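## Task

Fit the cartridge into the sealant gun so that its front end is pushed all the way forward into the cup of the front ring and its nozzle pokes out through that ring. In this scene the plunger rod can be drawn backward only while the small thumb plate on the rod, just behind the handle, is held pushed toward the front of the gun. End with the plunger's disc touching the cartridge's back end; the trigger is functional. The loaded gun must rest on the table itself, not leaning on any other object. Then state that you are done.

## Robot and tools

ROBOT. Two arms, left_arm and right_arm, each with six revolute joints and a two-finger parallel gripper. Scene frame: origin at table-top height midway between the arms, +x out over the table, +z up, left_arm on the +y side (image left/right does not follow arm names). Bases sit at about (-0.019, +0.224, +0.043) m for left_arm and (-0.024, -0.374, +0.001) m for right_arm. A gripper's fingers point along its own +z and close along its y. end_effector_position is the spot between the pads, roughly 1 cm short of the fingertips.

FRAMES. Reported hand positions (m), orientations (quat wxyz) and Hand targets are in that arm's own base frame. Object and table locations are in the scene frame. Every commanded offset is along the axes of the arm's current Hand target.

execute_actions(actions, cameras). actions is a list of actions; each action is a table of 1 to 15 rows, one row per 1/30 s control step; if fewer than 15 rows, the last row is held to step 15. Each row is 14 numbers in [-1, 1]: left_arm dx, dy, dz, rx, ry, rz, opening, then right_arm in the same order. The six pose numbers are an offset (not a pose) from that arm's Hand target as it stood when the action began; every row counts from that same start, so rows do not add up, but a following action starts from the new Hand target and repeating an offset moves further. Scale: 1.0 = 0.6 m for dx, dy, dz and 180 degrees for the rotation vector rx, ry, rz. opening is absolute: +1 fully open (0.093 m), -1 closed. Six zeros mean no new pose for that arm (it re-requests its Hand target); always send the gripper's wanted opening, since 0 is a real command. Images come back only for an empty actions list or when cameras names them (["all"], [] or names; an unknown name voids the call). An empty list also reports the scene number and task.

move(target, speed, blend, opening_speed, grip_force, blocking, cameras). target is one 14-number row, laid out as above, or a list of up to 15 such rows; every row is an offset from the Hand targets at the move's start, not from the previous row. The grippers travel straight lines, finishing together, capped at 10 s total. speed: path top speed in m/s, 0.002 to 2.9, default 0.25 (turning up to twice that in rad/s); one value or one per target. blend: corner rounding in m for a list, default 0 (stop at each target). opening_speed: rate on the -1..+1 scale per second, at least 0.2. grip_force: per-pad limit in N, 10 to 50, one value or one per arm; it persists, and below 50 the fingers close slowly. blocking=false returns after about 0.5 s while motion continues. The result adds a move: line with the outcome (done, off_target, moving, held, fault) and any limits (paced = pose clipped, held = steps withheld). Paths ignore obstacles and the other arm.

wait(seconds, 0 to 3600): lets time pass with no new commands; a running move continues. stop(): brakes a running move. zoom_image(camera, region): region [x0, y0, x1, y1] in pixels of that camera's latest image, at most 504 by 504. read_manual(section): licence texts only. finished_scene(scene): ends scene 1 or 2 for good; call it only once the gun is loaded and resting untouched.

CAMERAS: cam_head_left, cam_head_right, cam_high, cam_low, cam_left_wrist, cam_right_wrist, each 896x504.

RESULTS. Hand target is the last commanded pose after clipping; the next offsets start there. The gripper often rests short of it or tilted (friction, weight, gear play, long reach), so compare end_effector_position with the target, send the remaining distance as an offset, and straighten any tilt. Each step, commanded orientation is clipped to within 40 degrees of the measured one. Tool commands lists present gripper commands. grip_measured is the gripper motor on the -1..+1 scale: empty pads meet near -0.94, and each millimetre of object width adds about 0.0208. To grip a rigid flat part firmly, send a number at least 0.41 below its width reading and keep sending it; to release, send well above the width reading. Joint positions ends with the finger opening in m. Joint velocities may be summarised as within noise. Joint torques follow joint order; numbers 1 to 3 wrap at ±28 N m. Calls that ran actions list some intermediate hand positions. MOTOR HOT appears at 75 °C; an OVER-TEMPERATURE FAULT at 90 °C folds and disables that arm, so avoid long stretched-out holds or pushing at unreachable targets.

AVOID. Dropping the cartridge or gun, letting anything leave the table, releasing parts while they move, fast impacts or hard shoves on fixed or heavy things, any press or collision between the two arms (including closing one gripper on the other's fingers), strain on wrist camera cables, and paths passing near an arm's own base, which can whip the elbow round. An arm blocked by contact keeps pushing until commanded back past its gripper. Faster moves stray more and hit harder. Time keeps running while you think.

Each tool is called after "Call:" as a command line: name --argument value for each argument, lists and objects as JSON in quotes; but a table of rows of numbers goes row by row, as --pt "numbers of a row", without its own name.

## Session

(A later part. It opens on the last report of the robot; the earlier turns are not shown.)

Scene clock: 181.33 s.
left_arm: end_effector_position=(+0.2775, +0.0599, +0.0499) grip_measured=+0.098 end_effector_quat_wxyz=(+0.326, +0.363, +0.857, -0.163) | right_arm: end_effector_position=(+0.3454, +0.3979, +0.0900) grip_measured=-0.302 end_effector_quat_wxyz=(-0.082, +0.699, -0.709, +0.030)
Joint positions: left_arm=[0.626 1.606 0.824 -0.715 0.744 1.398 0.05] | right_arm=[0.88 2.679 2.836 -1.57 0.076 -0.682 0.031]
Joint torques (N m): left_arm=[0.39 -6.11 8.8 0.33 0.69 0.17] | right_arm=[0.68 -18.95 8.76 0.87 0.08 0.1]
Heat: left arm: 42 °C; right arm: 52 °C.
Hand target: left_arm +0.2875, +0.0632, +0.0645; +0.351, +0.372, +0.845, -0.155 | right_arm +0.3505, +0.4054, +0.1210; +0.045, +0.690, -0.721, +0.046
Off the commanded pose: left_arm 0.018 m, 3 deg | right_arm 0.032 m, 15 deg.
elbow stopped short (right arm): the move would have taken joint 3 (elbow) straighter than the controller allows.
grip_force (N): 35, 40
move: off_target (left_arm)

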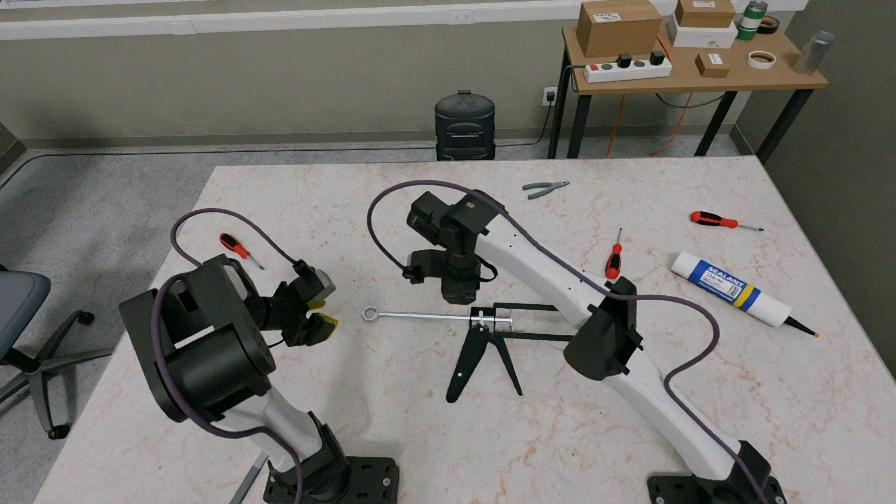

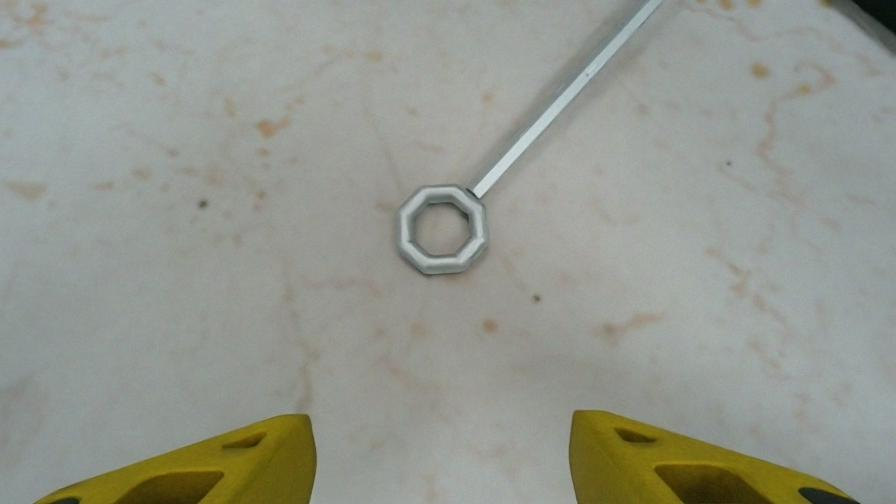

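Call:
move --target '[0,0,0,0,0,0,-0.3,0.099,0.029,-0.038,-0.034,-0.0307,0.5105,1]' --speed 0.25 --cameras '["cam_right_wrist","cam_head_right"]'

Scene clock: 187.27 s.
left_arm: end_effector_position=(+0.2772, +0.0597, +0.0499) grip_measured=-0.298 end_effector_quat_wxyz=(+0.326, +0.363, +0.857, -0.164) | right_arm: end_effector_position=(+0.3343, +0.3521, +0.1331) grip_measured=+1.000 end_effector_quat_wxyz=(+0.043, +0.031, +0.998, +0.042)
Joint positions: left_arm=[0.626 1.606 0.824 -0.716 0.744 1.4 0.031] | right_arm=[0.814 2.433 2.552 -1.57 0.008 0.876 0.093]
Joint torques (N m): left_arm=[0.42 -6.08 8.83 0.34 0.7 0.14] | right_arm=[-0.43 -17.63 5.56 0.53 -0.09 0.1]
Heat: left arm: 42 °C; right arm: 53 °C.
Hand target: left_arm +0.2875, +0.0632, +0.0645; +0.351, +0.372, +0.845, -0.155 | right_arm +0.3305, +0.3502, +0.1512; +0.000, +0.040, +0.999, +0.000
Off the commanded pose: left_arm 0.018 m, 3 deg | right_arm 0.019 m, 7 deg.
joint sent to its limit (right arm) — joint 4 (wrist pitch), lower limit. The joint targets are off in position and orientation.
grip_force (N): 35, 40
move: off_target (right_arm)
Images, in order (width x height): cam_head_right 896x504, cam_right_wrist 896x504.

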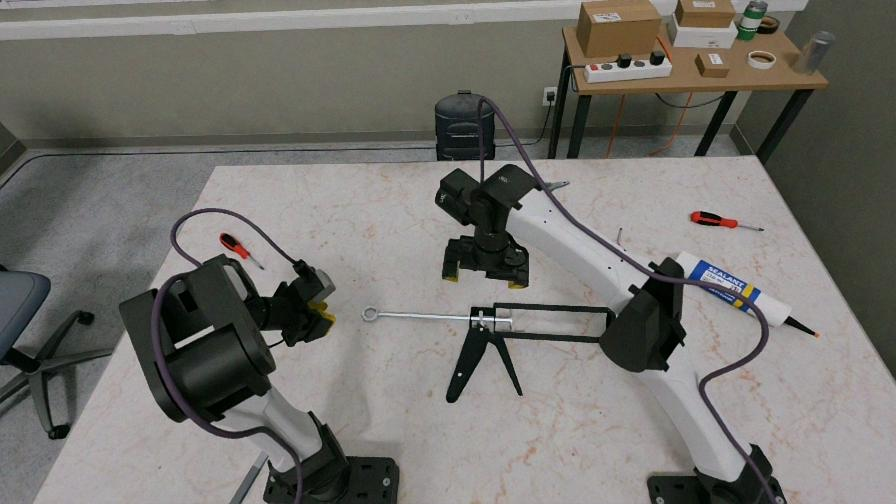

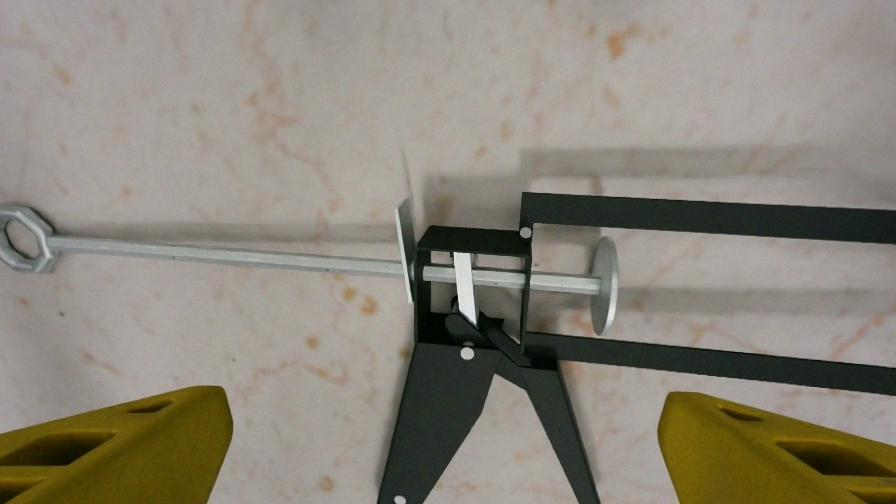

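Call:
move --target '[-0.134,-0.017,0.2815,0.171,-0.131,0.110,-1,0,0,0,0,0,0,1]' --speed 0.25 --cameras '["cam_left_wrist","cam_head_right"]'

Scene clock: 197.97 s.
left_arm: end_effector_position=(+0.3914, -0.0724, -0.0055) grip_measured=-0.991 end_effector_quat_wxyz=(+0.405, +0.551, +0.625, -0.377) | right_arm: end_effector_position=(+0.3341, +0.3522, +0.1331) grip_measured=+1.000 end_effector_quat_wxyz=(+0.042, +0.031, +0.998, +0.042)
Joint positions: left_arm=[0.215 2.388 1.445 -0.899 1.157 1.838 0] | right_arm=[0.814 2.433 2.552 -1.57 0.007 0.876 0.093]
Joint torques (N m): left_arm=[-0.58 -9.52 7.27 -0.14 0.84 0.15] | right_arm=[-0.39 -17.65 5.53 0.54 -0.1 0.11]
Heat: left arm: 43 °C; right arm: 55 °C.
Hand target: left_arm +0.3990, -0.0737, +0.0022; +0.424, +0.549, +0.611, -0.381 | right_arm +0.3305, +0.3502, +0.1512; +0.000, +0.040, +0.999, +0.000
Off the commanded pose: left_arm 0.011 m, 3 deg | right_arm 0.018 m, 7 deg.
joint sent to its limit (right arm) — joint 4 (wrist pitch), lower limit. The joint targets are off in position and orientation.
grip_force (N): 35, 40
move: off_target (left_arm)
Images, in order (width x height): cam_head_right 896x504, cam_left_wrist 896x504.

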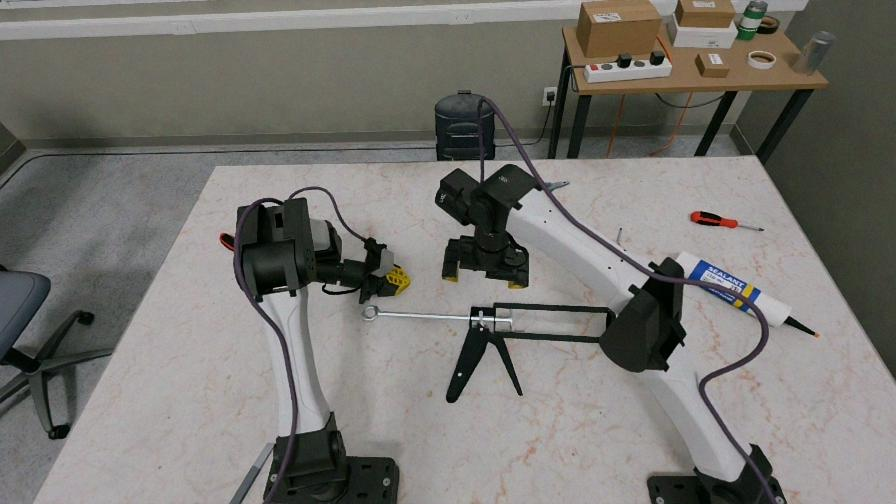

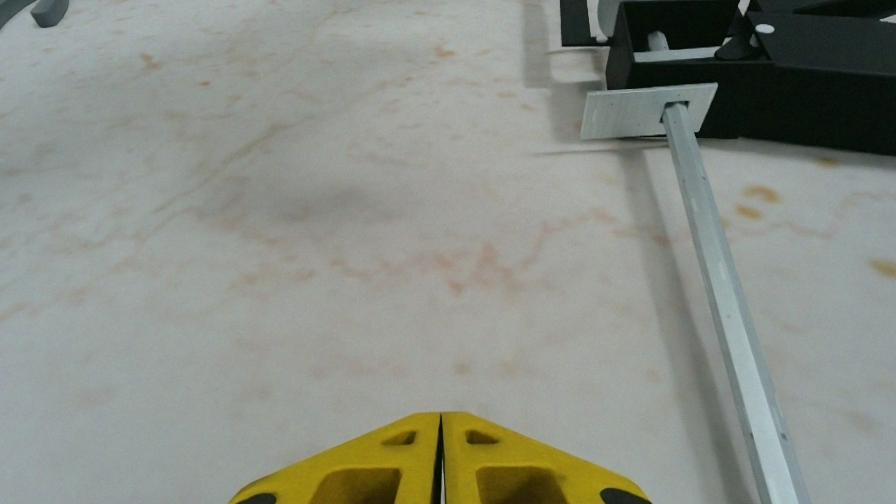

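Call:
zoom_image --camera "cam_left_wrist" --region '[520, 0, 896, 200]'

Scaled by 1.340.

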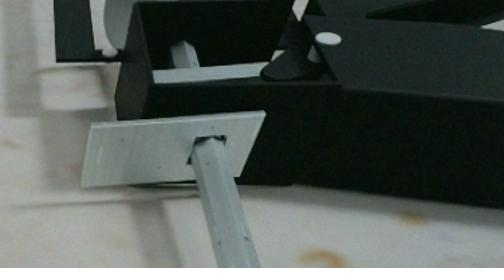

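Call:
move --target '[-0.196,-0.3385,0.06,-0.302,0.145,-0.213,1,0,0,0,0,0,0,1]' --speed 0.25 --cameras '["cam_left_wrist","cam_head_right"]'

Scene clock: 207.50 s.
left_arm: end_effector_position=(+0.1992, -0.1663, +0.0857) grip_measured=+0.998 end_effector_quat_wxyz=(+0.323, +0.157, +0.932, -0.053) | right_arm: end_effector_position=(+0.3341, +0.3522, +0.1331) grip_measured=+1.000 end_effector_quat_wxyz=(+0.042, +0.031, +0.998, +0.042)
Joint positions: left_arm=[-0.922 1.014 0.543 -0.522 -0.353 -0.481 0.093] | right_arm=[0.814 2.433 2.552 -1.57 0.007 0.876 0.093]
Joint torques (N m): left_arm=[-0.81 -1.46 11.03 1.11 -0.45 -0.06] | right_arm=[-0.39 -17.69 5.56 0.52 -0.09 0.1]
Heat: left arm: 43 °C; right arm: 55 °C.
Hand target: left_arm +0.2052, -0.1700, +0.0998; +0.338, +0.147, +0.928, -0.053 | right_arm +0.3305, +0.3502, +0.1512; +0.000, +0.040, +0.999, +0.000
Off the commanded pose: left_arm 0.016 m, 2 deg | right_arm 0.018 m, 7 deg.
joint sent to its limit (right arm) — joint 4 (wrist pitch), lower limit. The joint targets are off in position and orientation.
grip_force (N): 35, 40
move: off_target (left_arm)
Images, in order (width x height): cam_head_right 896x504, cam_left_wrist 896x504.

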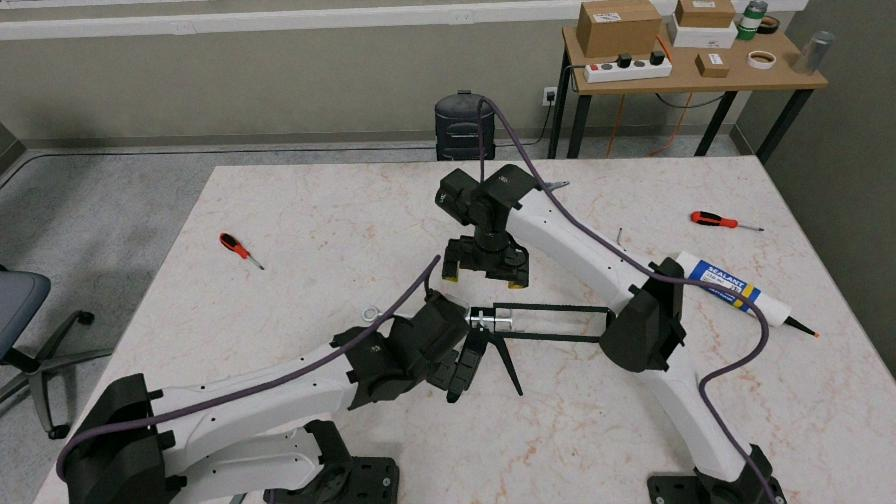

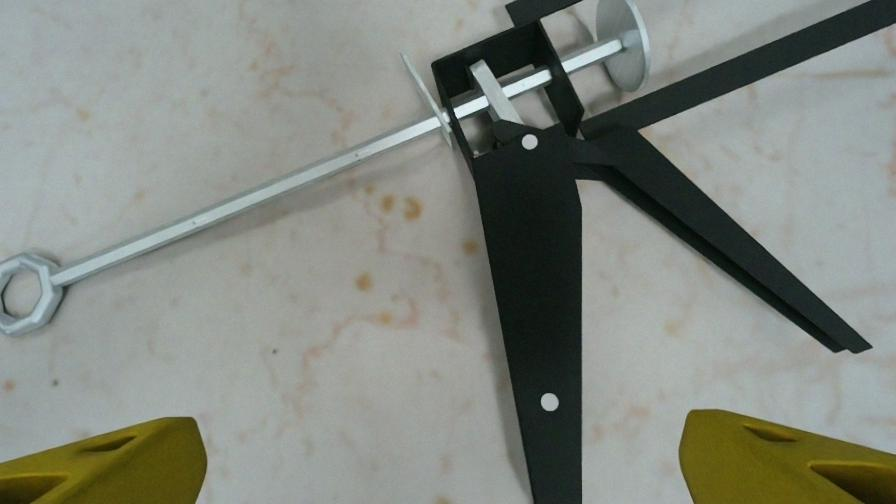

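Call:
move --pt "0.03 -0.056 0.0 0 0 0 1 0 0 0 0 0 0 1" --pt "0.055 -0.056 0.12 0 0 0 1 0 0 0 0 0 0 1" --speed 0.15 --cameras '["cam_left_wrist"]'

Scene clock: 211.17 s.
left_arm: end_effector_position=(+0.2107, -0.2032, +0.0217) grip_measured=+0.998 end_effector_quat_wxyz=(+0.330, +0.152, +0.931, -0.039) | right_arm: end_effector_position=(+0.3341, +0.3522, +0.1331) grip_measured=+1.000 end_effector_quat_wxyz=(+0.042, +0.031, +0.998, +0.042)
Joint positions: left_arm=[-1.011 1.379 0.471 -0.124 -0.432 -0.567 0.093] | right_arm=[0.814 2.433 2.552 -1.57 0.007 0.876 0.093]
Joint torques (N m): left_arm=[0.4 -3.25 5.35 1.61 -0.12 0.1] | right_arm=[-0.42 -17.69 5.52 0.52 -0.09 0.1]
Heat: left arm: 43 °C; right arm: 56 °C.
Hand target: left_arm +0.2148, -0.2084, +0.0235; +0.338, +0.147, +0.928, -0.053 | right_arm +0.3305, +0.3502, +0.1512; +0.000, +0.040, +0.999, +0.000
Off the commanded pose: left_arm 0.007 m, 2 deg | right_arm 0.018 m, 7 deg.
joint sent to its limit (right arm) — joint 4 (wrist pitch), lower limit. The joint targets are off in position and orientation.
grip_force (N): 35, 40
move: done

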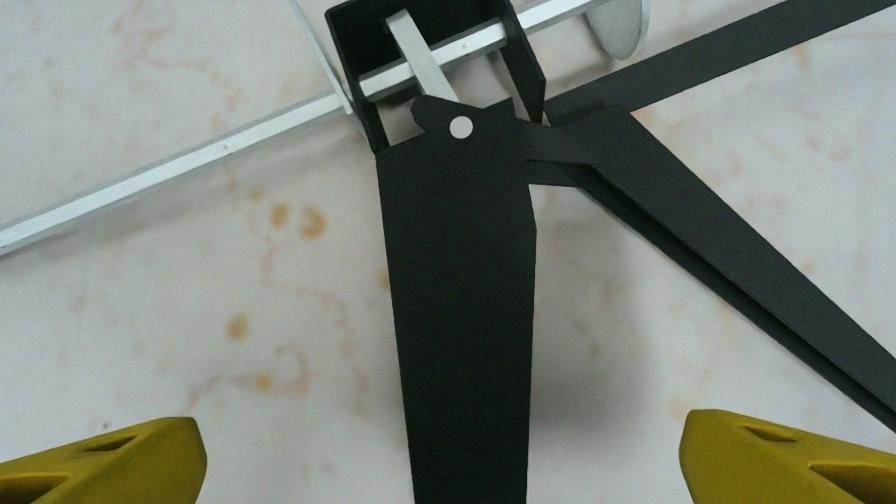

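Call:
move --target '[0.050,-0.008,0.057,0,0,0,1,0,0,0,0,0,0,1]' --speed 0.1 --cameras '["cam_left_wrist"]'

Scene clock: 213.50 s.
left_arm: end_effector_position=(+0.2120, -0.2056, -0.0235) grip_measured=+0.998 end_effector_quat_wxyz=(+0.330, +0.145, +0.932, -0.040) | right_arm: end_effector_position=(+0.3341, +0.3522, +0.1331) grip_measured=+1.000 end_effector_quat_wxyz=(+0.042, +0.031, +0.998, +0.042)
Joint positions: left_arm=[-1.012 1.59 0.394 0.163 -0.434 -0.582 0.093] | right_arm=[0.814 2.433 2.552 -1.57 0.007 0.876 0.093]
Joint torques (N m): left_arm=[-0.75 -3.71 4.16 1.58 -0.23 0] | right_arm=[-0.39 -17.74 5.5 0.53 -0.09 0.09]
Heat: left arm: 43 °C; right arm: 56 °C.
Hand target: left_arm +0.2124, -0.2127, -0.0220; +0.338, +0.147, +0.928, -0.053 | right_arm +0.3305, +0.3502, +0.1512; +0.000, +0.040, +0.999, +0.000
Off the commanded pose: left_arm 0.007 m, 2 deg | right_arm 0.018 m, 7 deg.
joint sent to its limit (right arm) — joint 4 (wrist pitch), lower limit. The joint targets are off in position and orientation.
grip_force (N): 35, 40
move: done

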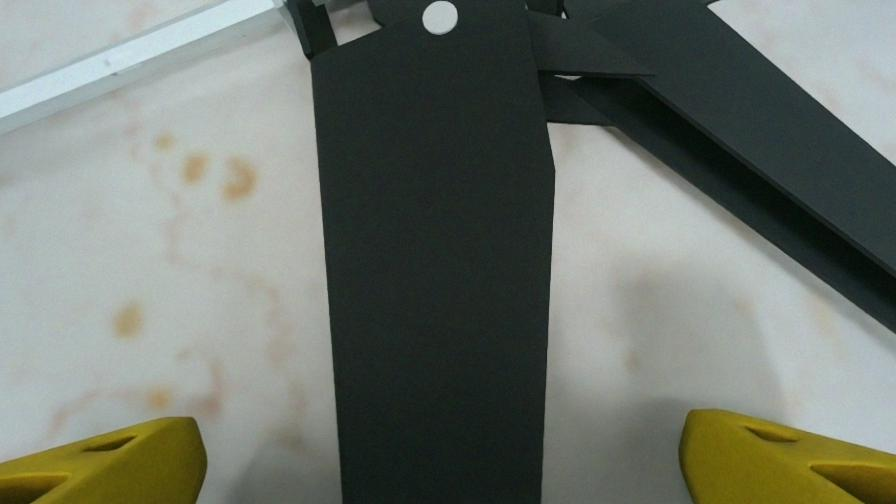

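Call:
move --target '[0,0,0,0,0,0,-0.8,0,0,0,0,0,0,1]' --grip_force '[40, 20]' --cameras '["cam_left_wrist","cam_right_wrist"]'

Scene clock: 218.53 s.
left_arm: end_effector_position=(+0.2116, -0.2074, -0.0232) grip_measured=-0.392 end_effector_quat_wxyz=(+0.331, +0.143, +0.932, -0.044) | right_arm: end_effector_position=(+0.3341, +0.3522, +0.1331) grip_measured=+1.000 end_effector_quat_wxyz=(+0.042, +0.031, +0.998, +0.042)
Joint positions: left_arm=[-1.017 1.592 0.394 0.169 -0.434 -0.59 0.026] | right_arm=[0.814 2.433 2.552 -1.57 0.007 0.876 0.093]
Joint torques (N m): left_arm=[-0.73 -3.74 4.11 1.54 -0.23 0.06] | right_arm=[-0.42 -17.61 5.55 0.52 -0.1 0.11]
Heat: left arm: 42 °C; right arm: 56 °C.
Hand target: left_arm +0.2124, -0.2127, -0.0220; +0.338, +0.147, +0.928, -0.053 | right_arm +0.3305, +0.3502, +0.1512; +0.000, +0.040, +0.999, +0.000
Off the commanded pose: left_arm 0.005 m, 2 deg | right_arm 0.018 m, 7 deg.
joint sent to its limit (right arm) — joint 4 (wrist pitch), lower limit. The joint targets are off in position and orientation.
grip_force (N): 40, 20
move: done

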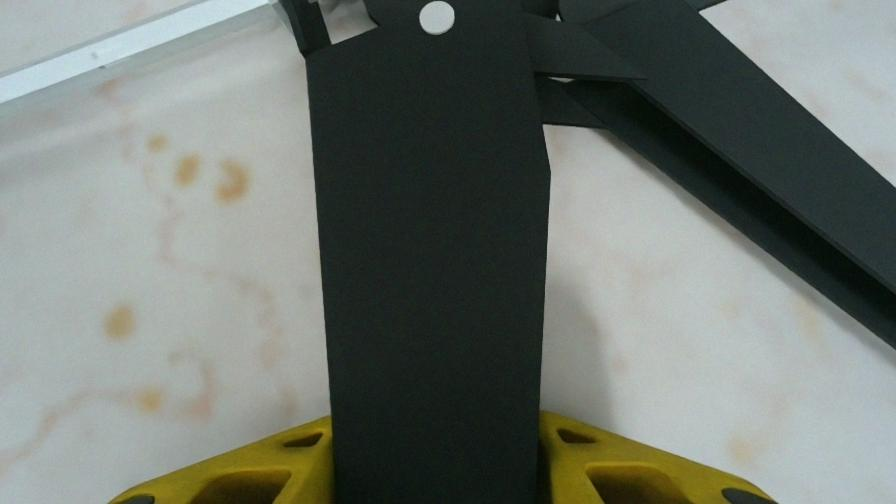

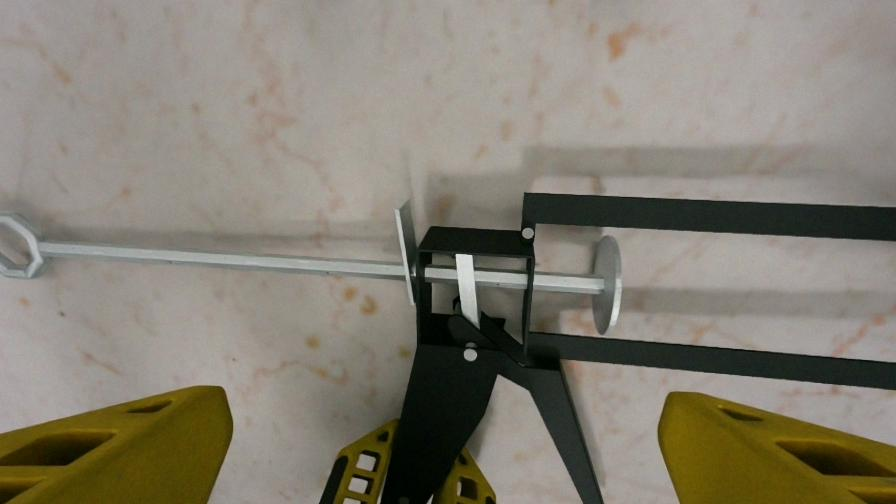

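Call:
move --target '[0,0,0,0,0,0,-0.8,-0.016,-0.024,0.138,0,0,0.0244,1]' --speed 0.15 --cameras '["cam_right_wrist"]'

Scene clock: 221.60 s.
left_arm: end_effector_position=(+0.2128, -0.2074, -0.0227) grip_measured=-0.438 end_effector_quat_wxyz=(+0.332, +0.139, +0.932, -0.046) | right_arm: end_effector_position=(+0.3372, +0.3305, +0.0751) grip_measured=+1.000 end_effector_quat_wxyz=(+0.000, +0.071, +0.997, -0.004)
Joint positions: left_arm=[-1.012 1.592 0.394 0.173 -0.432 -0.593 0.024] | right_arm=[0.777 2.455 2.36 -1.483 0.005 0.919 0.093]
Joint torques (N m): left_arm=[-0.73 -3.75 4.1 1.48 -0.23 0.09] | right_arm=[-0.16 -12.57 5.98 0.59 -0.07 0.12]
Heat: left arm: 42 °C; right arm: 56 °C.
Hand target: left_arm +0.2124, -0.2127, -0.0220; +0.338, +0.147, +0.928, -0.053 | right_arm +0.3389, +0.3352, +0.0683; +0.000, +0.079, +0.997, +0.000
Off the commanded pose: left_arm 0.005 m, 2 deg | right_arm 0.008 m, 1 deg.
grip_force (N): 40, 20
move: done

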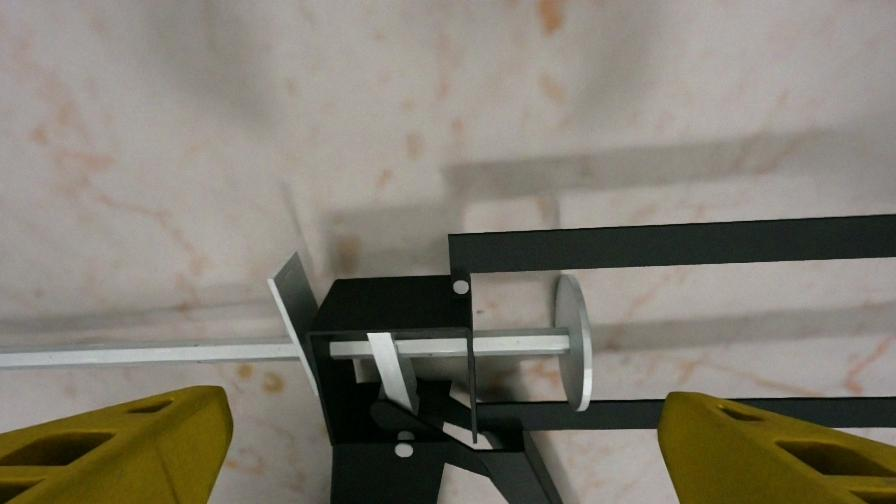

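Call:
move --target '[0,0,0,0,0,0,-0.8,0.0145,0.015,0.022,0.0833,0,0,1]' --speed 0.1 --cameras '["cam_right_wrist"]'

Scene clock: 227.20 s.
left_arm: end_effector_position=(+0.2128, -0.2074, -0.0227) grip_measured=-0.438 end_effector_quat_wxyz=(+0.332, +0.139, +0.932, -0.046) | right_arm: end_effector_position=(+0.3252, +0.3451, +0.0545) grip_measured=+1.000 end_effector_quat_wxyz=(+0.022, +0.064, +0.996, -0.065)
Joint positions: left_arm=[-1.012 1.592 0.394 0.173 -0.432 -0.593 0.024] | right_arm=[0.856 2.581 2.504 -1.572 0.114 0.988 0.093]
Joint torques (N m): left_arm=[-0.73 -3.77 4.15 1.5 -0.23 0.1] | right_arm=[0.5 -12.81 8.99 0.1 0.3 0.13]
Heat: left arm: 42 °C; right arm: 54 °C.
Hand target: left_arm +0.2124, -0.2127, -0.0220; +0.338, +0.147, +0.928, -0.053 | right_arm +0.3317, +0.3454, +0.0552; -0.011, +0.078, +0.988, -0.130
Off the commanded pose: left_arm 0.005 m, 2 deg | right_arm 0.007 m, 8 deg.
joint sent to its limit (right arm) — joint 4 (wrist pitch), lower limit. The joint targets are off in position and orientation.
grip_force (N): 40, 20
move: off_target (right_arm)

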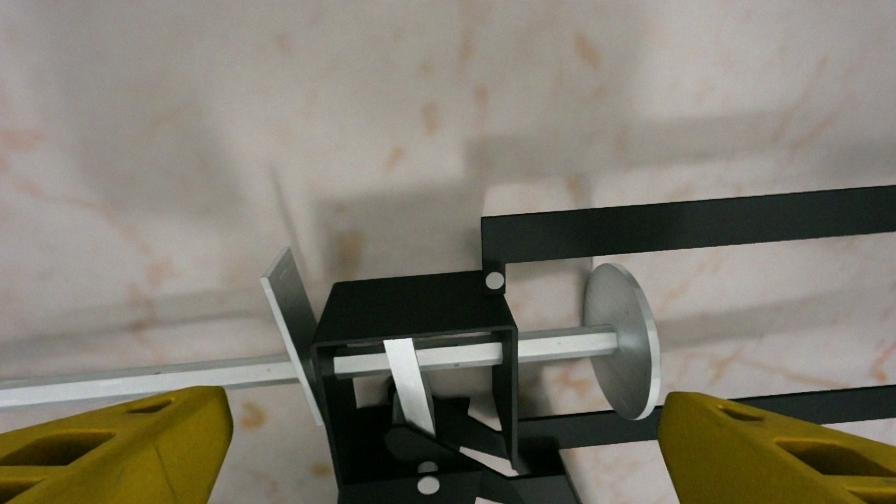

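Call:
move --target '[0,0,0,0,0,0,-0.8,-0.0055,0.0015,0.015,0,0,0,1]' --speed 0.1 --cameras '["cam_right_wrist"]'

Scene clock: 229.40 s.
left_arm: end_effector_position=(+0.2128, -0.2074, -0.0227) grip_measured=-0.438 end_effector_quat_wxyz=(+0.332, +0.139, +0.932, -0.046) | right_arm: end_effector_position=(+0.3260, +0.3456, +0.0462) grip_measured=+1.000 end_effector_quat_wxyz=(+0.019, +0.064, +0.995, -0.070)
Joint positions: left_arm=[-1.012 1.592 0.394 0.173 -0.432 -0.593 0.024] | right_arm=[0.856 2.605 2.517 -1.572 0.116 0.988 0.093]
Joint torques (N m): left_arm=[-0.73 -3.75 4.11 1.49 -0.22 0.09] | right_arm=[-0.18 -12.88 8.96 0.06 0.31 0.1]
Heat: left arm: 42 °C; right arm: 54 °C.
Hand target: left_arm +0.2124, -0.2127, -0.0220; +0.338, +0.147, +0.928, -0.053 | right_arm +0.3347, +0.3435, +0.0462; -0.011, +0.078, +0.988, -0.130
Off the commanded pose: left_arm 0.005 m, 2 deg | right_arm 0.009 m, 8 deg.
joint sent to its limit (right arm) — joint 4 (wrist pitch), lower limit. The joint targets are off in position and orientation.
grip_force (N): 40, 20
move: off_target (right_arm)

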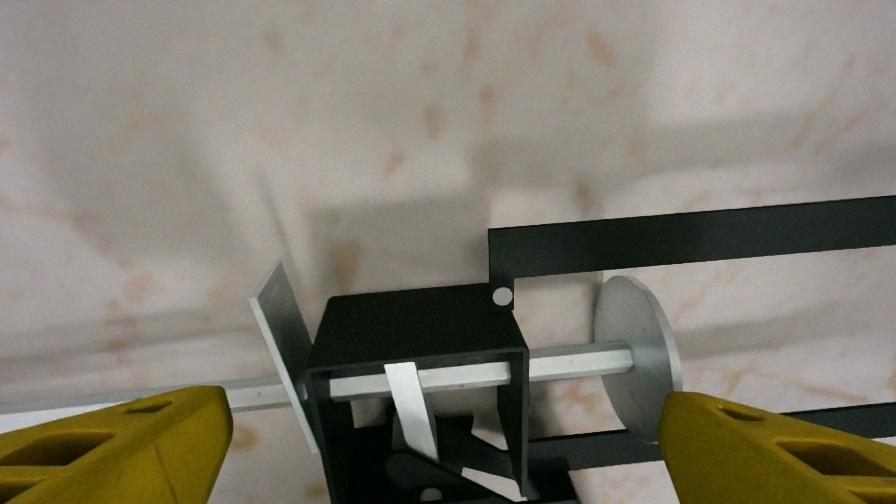

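Call:
move --target '[0,0,0,0,0,0,-0.8,0.0055,0.003,-0.0075,-0.0088,-0.0624,0.0159,1]' --speed 0.1 --cameras '["cam_right_wrist"]'

Scene clock: 233.40 s.
left_arm: end_effector_position=(+0.2128, -0.2074, -0.0227) grip_measured=-0.438 end_effector_quat_wxyz=(+0.332, +0.139, +0.932, -0.046) | right_arm: end_effector_position=(+0.3264, +0.3479, +0.0507) grip_measured=+1.000 end_effector_quat_wxyz=(+0.084, +0.079, +0.988, -0.107)
Joint positions: left_arm=[-1.012 1.592 0.394 0.173 -0.432 -0.593 0.024] | right_arm=[0.908 2.605 2.517 -1.572 0.258 1.079 0.093]
Joint torques (N m): left_arm=[-0.76 -3.74 4.1 1.49 -0.24 0.1] | right_arm=[0.29 -13.11 8.14 0.07 0.43 0.15]
Heat: left arm: 42 °C; right arm: 53 °C.
Hand target: left_arm +0.2124, -0.2127, -0.0220; +0.338, +0.147, +0.928, -0.053 | right_arm +0.3319, +0.3469, +0.0501; +0.091, +0.090, +0.984, -0.123
Off the commanded pose: left_arm 0.005 m, 2 deg | right_arm 0.006 m, 2 deg.
joint sent to its limit (right arm) — joint 4 (wrist pitch), lower limit. The joint targets are off in position, not in orientation.
grip_force (N): 40, 20
move: done

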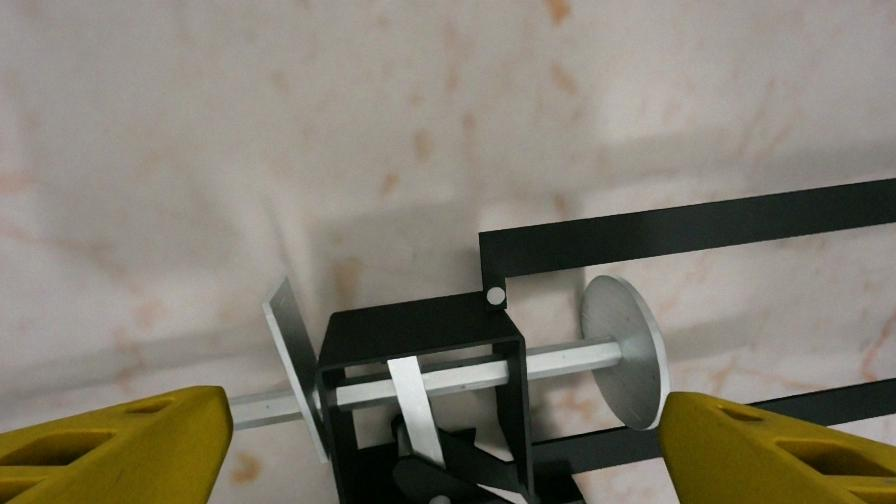

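Call:
move --target '[0,0,0,0,0,0,-0.8,-0.0097,-0.0167,0.0095,0,0,0,1]' --speed 0.06 --cameras '["cam_right_wrist"]'

Scene clock: 235.73 s.
left_arm: end_effector_position=(+0.2128, -0.2074, -0.0227) grip_measured=-0.438 end_effector_quat_wxyz=(+0.332, +0.139, +0.932, -0.046) | right_arm: end_effector_position=(+0.3352, +0.3395, +0.0508) grip_measured=+1.000 end_effector_quat_wxyz=(+0.084, +0.091, +0.986, -0.109)
Joint positions: left_arm=[-1.012 1.592 0.394 0.173 -0.432 -0.593 0.024] | right_arm=[0.883 2.605 2.517 -1.572 0.261 1.079 0.093]
Joint torques (N m): left_arm=[-0.75 -3.74 4.08 1.49 -0.22 0.09] | right_arm=[-0.14 -14.23 5.26 0.1 0.4 -0.03]
Heat: left arm: 42 °C; right arm: 53 °C.
Hand target: left_arm +0.2124, -0.2127, -0.0220; +0.338, +0.147, +0.928, -0.053 | right_arm +0.3364, +0.3349, +0.0481; +0.091, +0.090, +0.984, -0.123
Off the commanded pose: left_arm 0.005 m, 2 deg | right_arm 0.005 m, 2 deg.
grip_force (N): 40, 20
move: done

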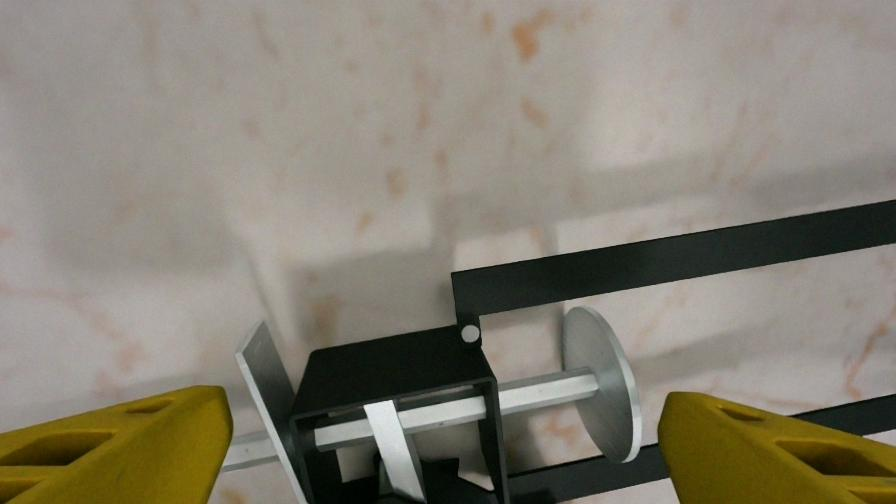

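Call:
move --target '[0,0,0,0,0,0,-0.8,0.003,-0.0185,0.0107,0,0,0,1]' --speed 0.05 --cameras '["cam_right_wrist"]'

Scene clock: 237.47 s.
left_arm: end_effector_position=(+0.2123, -0.2087, -0.0228) grip_measured=-0.439 end_effector_quat_wxyz=(+0.330, +0.136, +0.933, -0.051) | right_arm: end_effector_position=(+0.3297, +0.3338, +0.0400) grip_measured=+1.000 end_effector_quat_wxyz=(+0.087, +0.091, +0.986, -0.113)
Joint positions: left_arm=[-1.012 1.592 0.394 0.176 -0.425 -0.602 0.024] | right_arm=[0.888 2.535 2.339 -1.467 0.271 1.085 0.093]
Joint torques (N m): left_arm=[-0.73 -3.77 4.15 1.47 -0.29 0.17] | right_arm=[-0.79 -15.83 4.42 0.09 0.32 -0.16]
Heat: left arm: 41 °C; right arm: 53 °C.
Hand target: left_arm +0.2124, -0.2127, -0.0220; +0.338, +0.147, +0.928, -0.053 | right_arm +0.3335, +0.3230, +0.0441; +0.091, +0.090, +0.984, -0.123
Off the commanded pose: left_arm 0.004 m, 2 deg | right_arm 0.012 m, 1 deg.
grip_force (N): 40, 20
move: off_target (right_arm)

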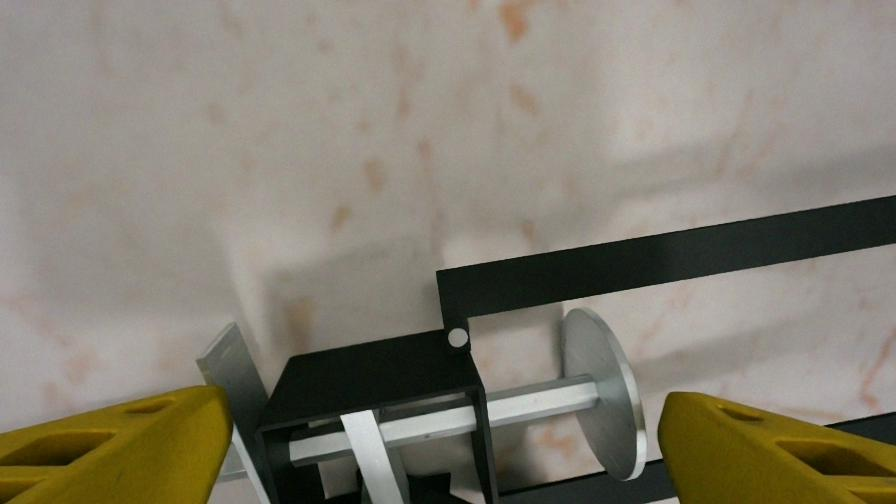

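Call:
move --pt "0 0 0 0 0 0 -0.8 -0.0033 -0.0038 -0.0159 0 0 0 1" --pt "0 0 0 0 0 0 -0.8 0.0096 0.0262 -0.0251 0.0135 -0.021 0.0056 1" --pt "0 0 0 0 0 0 -0.8 0.0129 0.030 -0.0092 0.0135 -0.021 0.0056 1" --speed 0.08 --cameras '["cam_right_wrist"]'

Scene clock: 243.50 s.
left_arm: end_effector_position=(+0.2123, -0.2087, -0.0228) grip_measured=-0.439 end_effector_quat_wxyz=(+0.330, +0.136, +0.933, -0.051) | right_arm: end_effector_position=(+0.3217, +0.3425, +0.0419) grip_measured=+1.000 end_effector_quat_wxyz=(+0.106, +0.085, +0.980, -0.143)
Joint positions: left_arm=[-1.012 1.592 0.394 0.176 -0.425 -0.602 0.024] | right_arm=[0.934 2.613 2.477 -1.573 0.332 1.129 0.093]
Joint torques (N m): left_arm=[-0.73 -3.77 4.12 1.47 -0.3 0.18] | right_arm=[0.03 -13.07 8.8 -0.04 0.46 0.16]
Heat: left arm: 41 °C; right arm: 52 °C.
Hand target: left_arm +0.2124, -0.2127, -0.0220; +0.338, +0.147, +0.928, -0.053 | right_arm +0.3287, +0.3428, +0.0438; +0.122, +0.096, +0.977, -0.146
Off the commanded pose: left_arm 0.004 m, 2 deg | right_arm 0.007 m, 2 deg.
joint sent to its limit (right arm) — joint 4 (wrist pitch), lower limit. The joint targets are off in position, not in orientation.
grip_force (N): 40, 20
move: done

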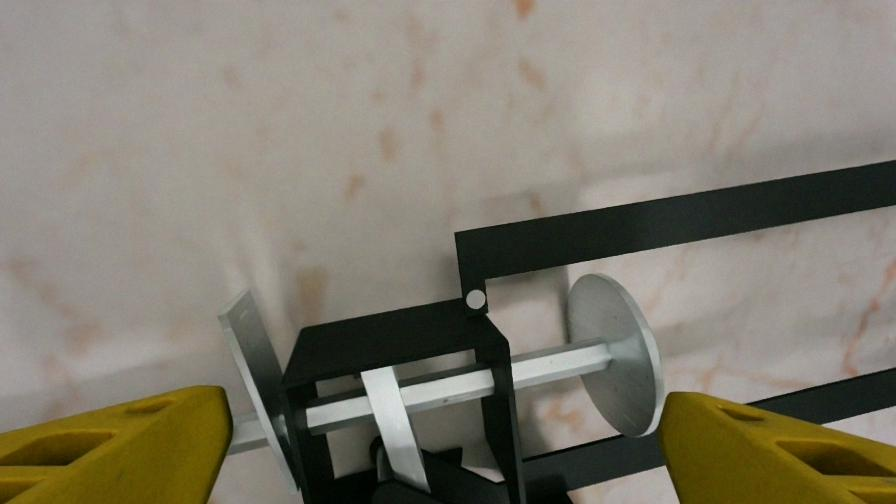

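Call:
execute_actions --actions '[]' --cameras '["cam_head_right","cam_right_wrist","cam_left_wrist","cam_low"]'

Scene clock: 245.80 s.
left_arm: end_effector_position=(+0.2123, -0.2087, -0.0228) grip_measured=-0.439 end_effector_quat_wxyz=(+0.330, +0.136, +0.933, -0.051) | right_arm: end_effector_position=(+0.3217, +0.3425, +0.0419) grip_measured=+1.000 end_effector_quat_wxyz=(+0.106, +0.085, +0.980, -0.143)
Joint positions: left_arm=[-1.012 1.592 0.394 0.176 -0.425 -0.602 0.024] | right_arm=[0.934 2.613 2.477 -1.573 0.332 1.131 0.093]
Joint velocities: within noise
Joint torques (N m): left_arm=[-0.76 -3.75 4.15 1.47 -0.3 0.18] | right_arm=[0.03 -13.04 8.83 -0.05 0.47 0.14]
Heat: left arm: 41 °C; right arm: 52 °C.
Hand target: left_arm +0.2124, -0.2127, -0.0220; +0.338, +0.147, +0.928, -0.053 | right_arm +0.3287, +0.3428, +0.0438; +0.122, +0.096, +0.977, -0.146
Tool commands: left_gripper/opening=-0.8 right_gripper/opening=+1.0
Off the commanded pose: left_arm 0.004 m, 2 deg | right_arm 0.007 m, 2 deg.
grip_force (N): 40, 20
Images, in order (width x height): cam_head_right 896x504, cam_low 896x504, cam_left_wrist 896x504, cam_right_wrist 896x504.

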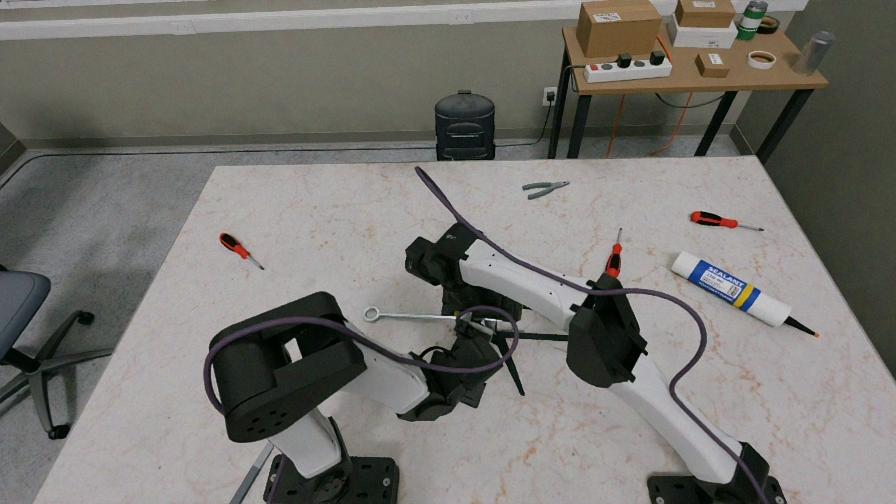

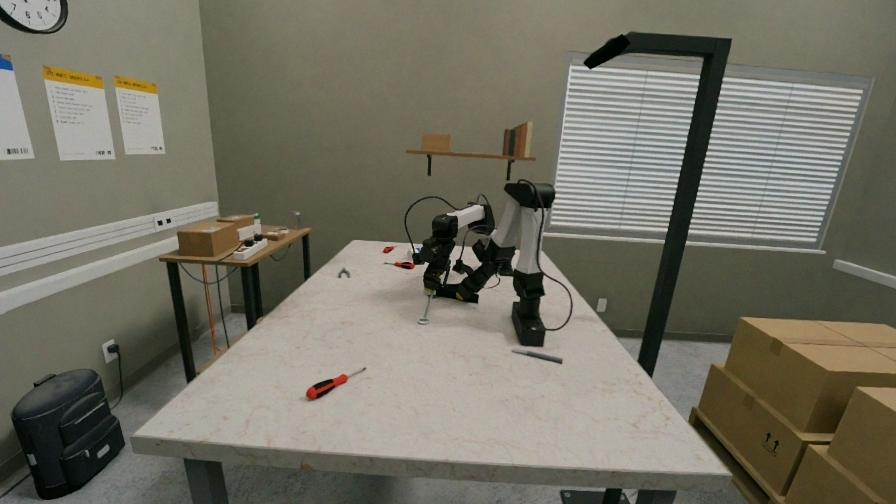

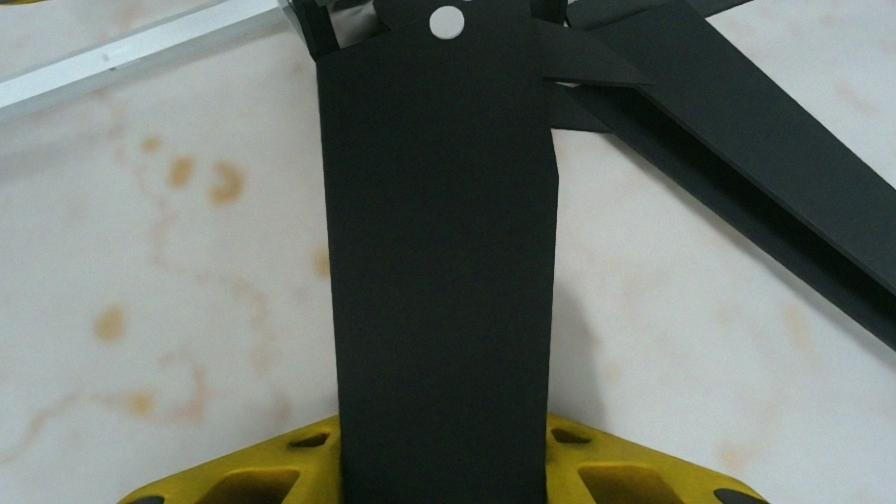

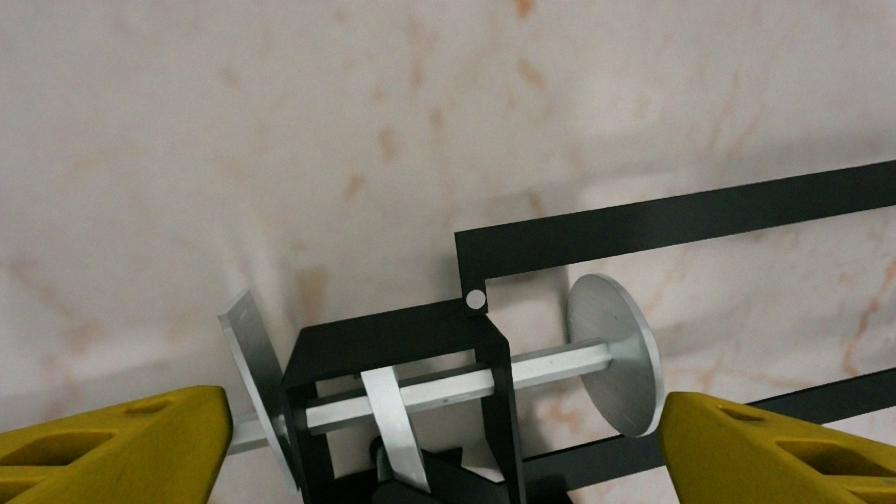

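Call:
move --target '[0,0,0,0,0,0,-0.8, 0,-0.01926,0.00546,0,0,0,1.0]' --speed 0.03 --cameras '["cam_right_wrist","cam_head_right"]'

Scene clock: 248.40 s.
left_arm: end_effector_position=(+0.2121, -0.2089, -0.0229) grip_measured=-0.439 end_effector_quat_wxyz=(+0.329, +0.136, +0.933, -0.052) | right_arm: end_effector_position=(+0.3200, +0.3377, +0.0363) grip_measured=+1.000 end_effector_quat_wxyz=(+0.112, +0.085, +0.979, -0.148)
Joint positions: left_arm=[-1.012 1.592 0.394 0.176 -0.423 -0.602 0.024] | right_arm=[0.935 2.573 2.376 -1.515 0.346 1.132 0.093]
Joint torques (N m): left_arm=[-0.75 -3.74 4.14 1.46 -0.31 0.18] | right_arm=[-0.96 -16.66 4.62 0.08 0.36 0.03]
Heat: left arm: 41 °C; right arm: 52 °C.
Hand target: left_arm +0.2124, -0.2127, -0.0220; +0.338, +0.147, +0.928, -0.053 | right_arm +0.3268, +0.3309, +0.0438; +0.122, +0.096, +0.977, -0.146
Off the commanded pose: left_arm 0.004 m, 2 deg | right_arm 0.012 m, 2 deg.
grip_force (N): 40, 20
move: off_target (right_arm)
Images, in order (width x height): cam_head_right 896x504, cam_right_wrist 896x504.

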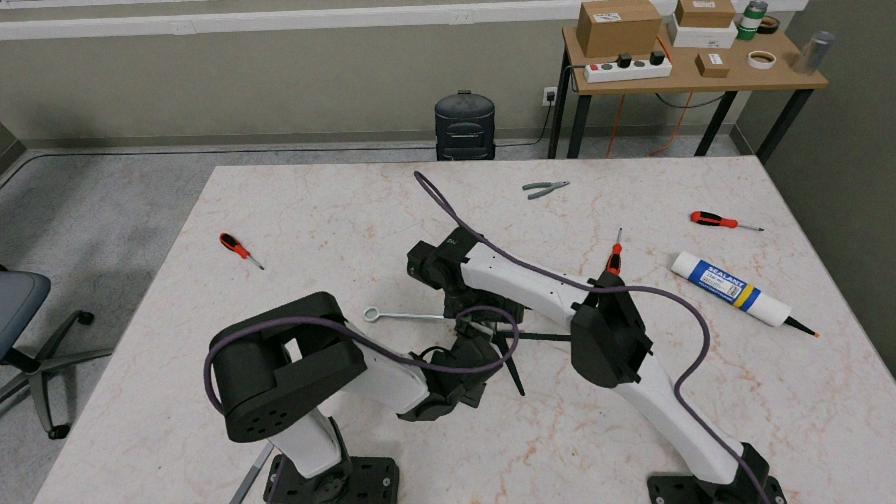

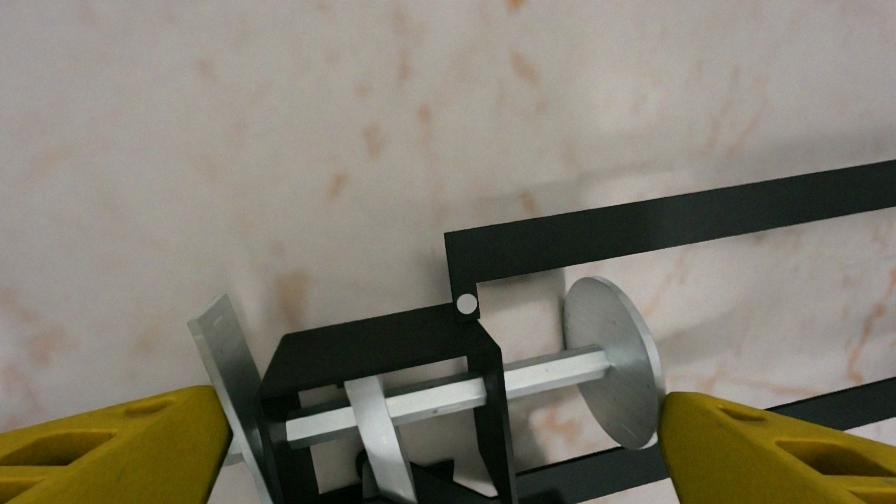

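Call:
zoom_image --camera "cam_right_wrist" --region '[520, 260, 760, 460]'

Call:
zoom_image --camera "cam_right_wrist" --region '[140, 280, 360, 504]'

Scaled by 2.100.

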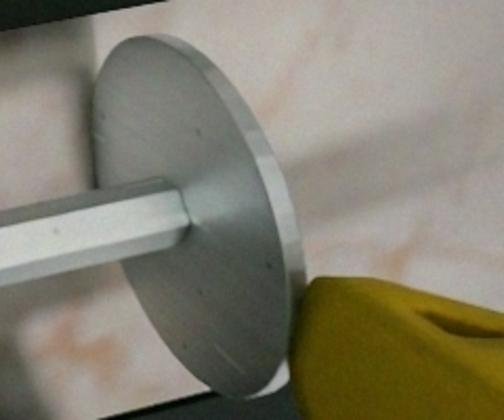

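Scaled by 2.250.

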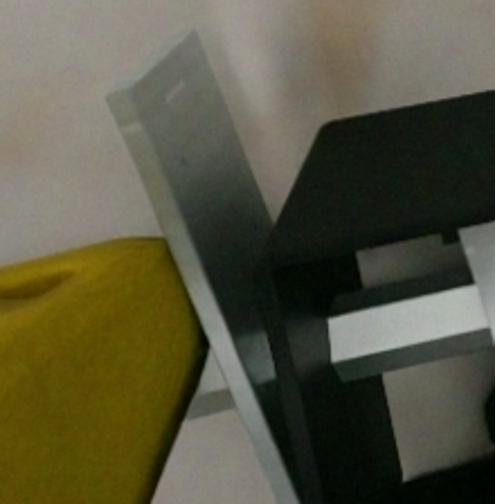

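Call:
move --target '[0,0,0,0,0,0,-0.8, 0,-0.0128,0.0036,0,0,0,0.6]' --speed 0.03 --opening_speed 0.3 --cameras '["cam_right_wrist"]'

Scene clock: 252.07 s.
left_arm: end_effector_position=(+0.2101, -0.2130, -0.0227) grip_measured=-0.440 end_effector_quat_wxyz=(+0.330, +0.150, +0.930, -0.055) | right_arm: end_effector_position=(+0.3190, +0.3367, +0.0335) grip_measured=+0.603 end_effector_quat_wxyz=(+0.117, +0.087, +0.980, -0.137)
Joint positions: left_arm=[-1.021 1.593 0.394 0.186 -0.416 -0.581 0.024] | right_arm=[0.935 2.524 2.276 -1.44 0.344 1.132 0.074]
Joint torques (N m): left_arm=[-0.72 -3.92 4.15 1.4 -0.36 0.06] | right_arm=[-1.69 -16.54 5.18 -0.09 0.37 -0.07]
Heat: left arm: 41 °C; right arm: 52 °C.
Hand target: left_arm +0.2124, -0.2127, -0.0220; +0.338, +0.147, +0.928, -0.053 | right_arm +0.3256, +0.3230, +0.0438; +0.122, +0.096, +0.977, -0.146
Off the commanded pose: left_arm 0.002 m, 1 deg | right_arm 0.018 m, 2 deg.
grip_force (N): 40, 20
move: off_target (right_arm)

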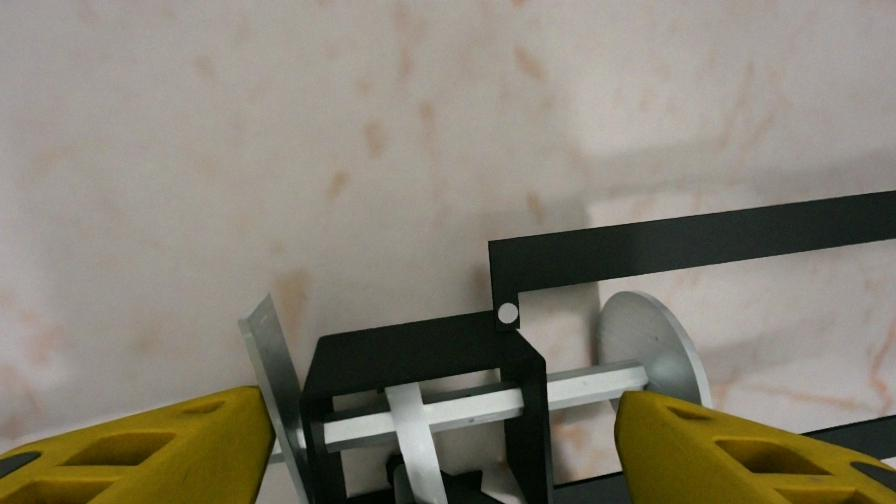

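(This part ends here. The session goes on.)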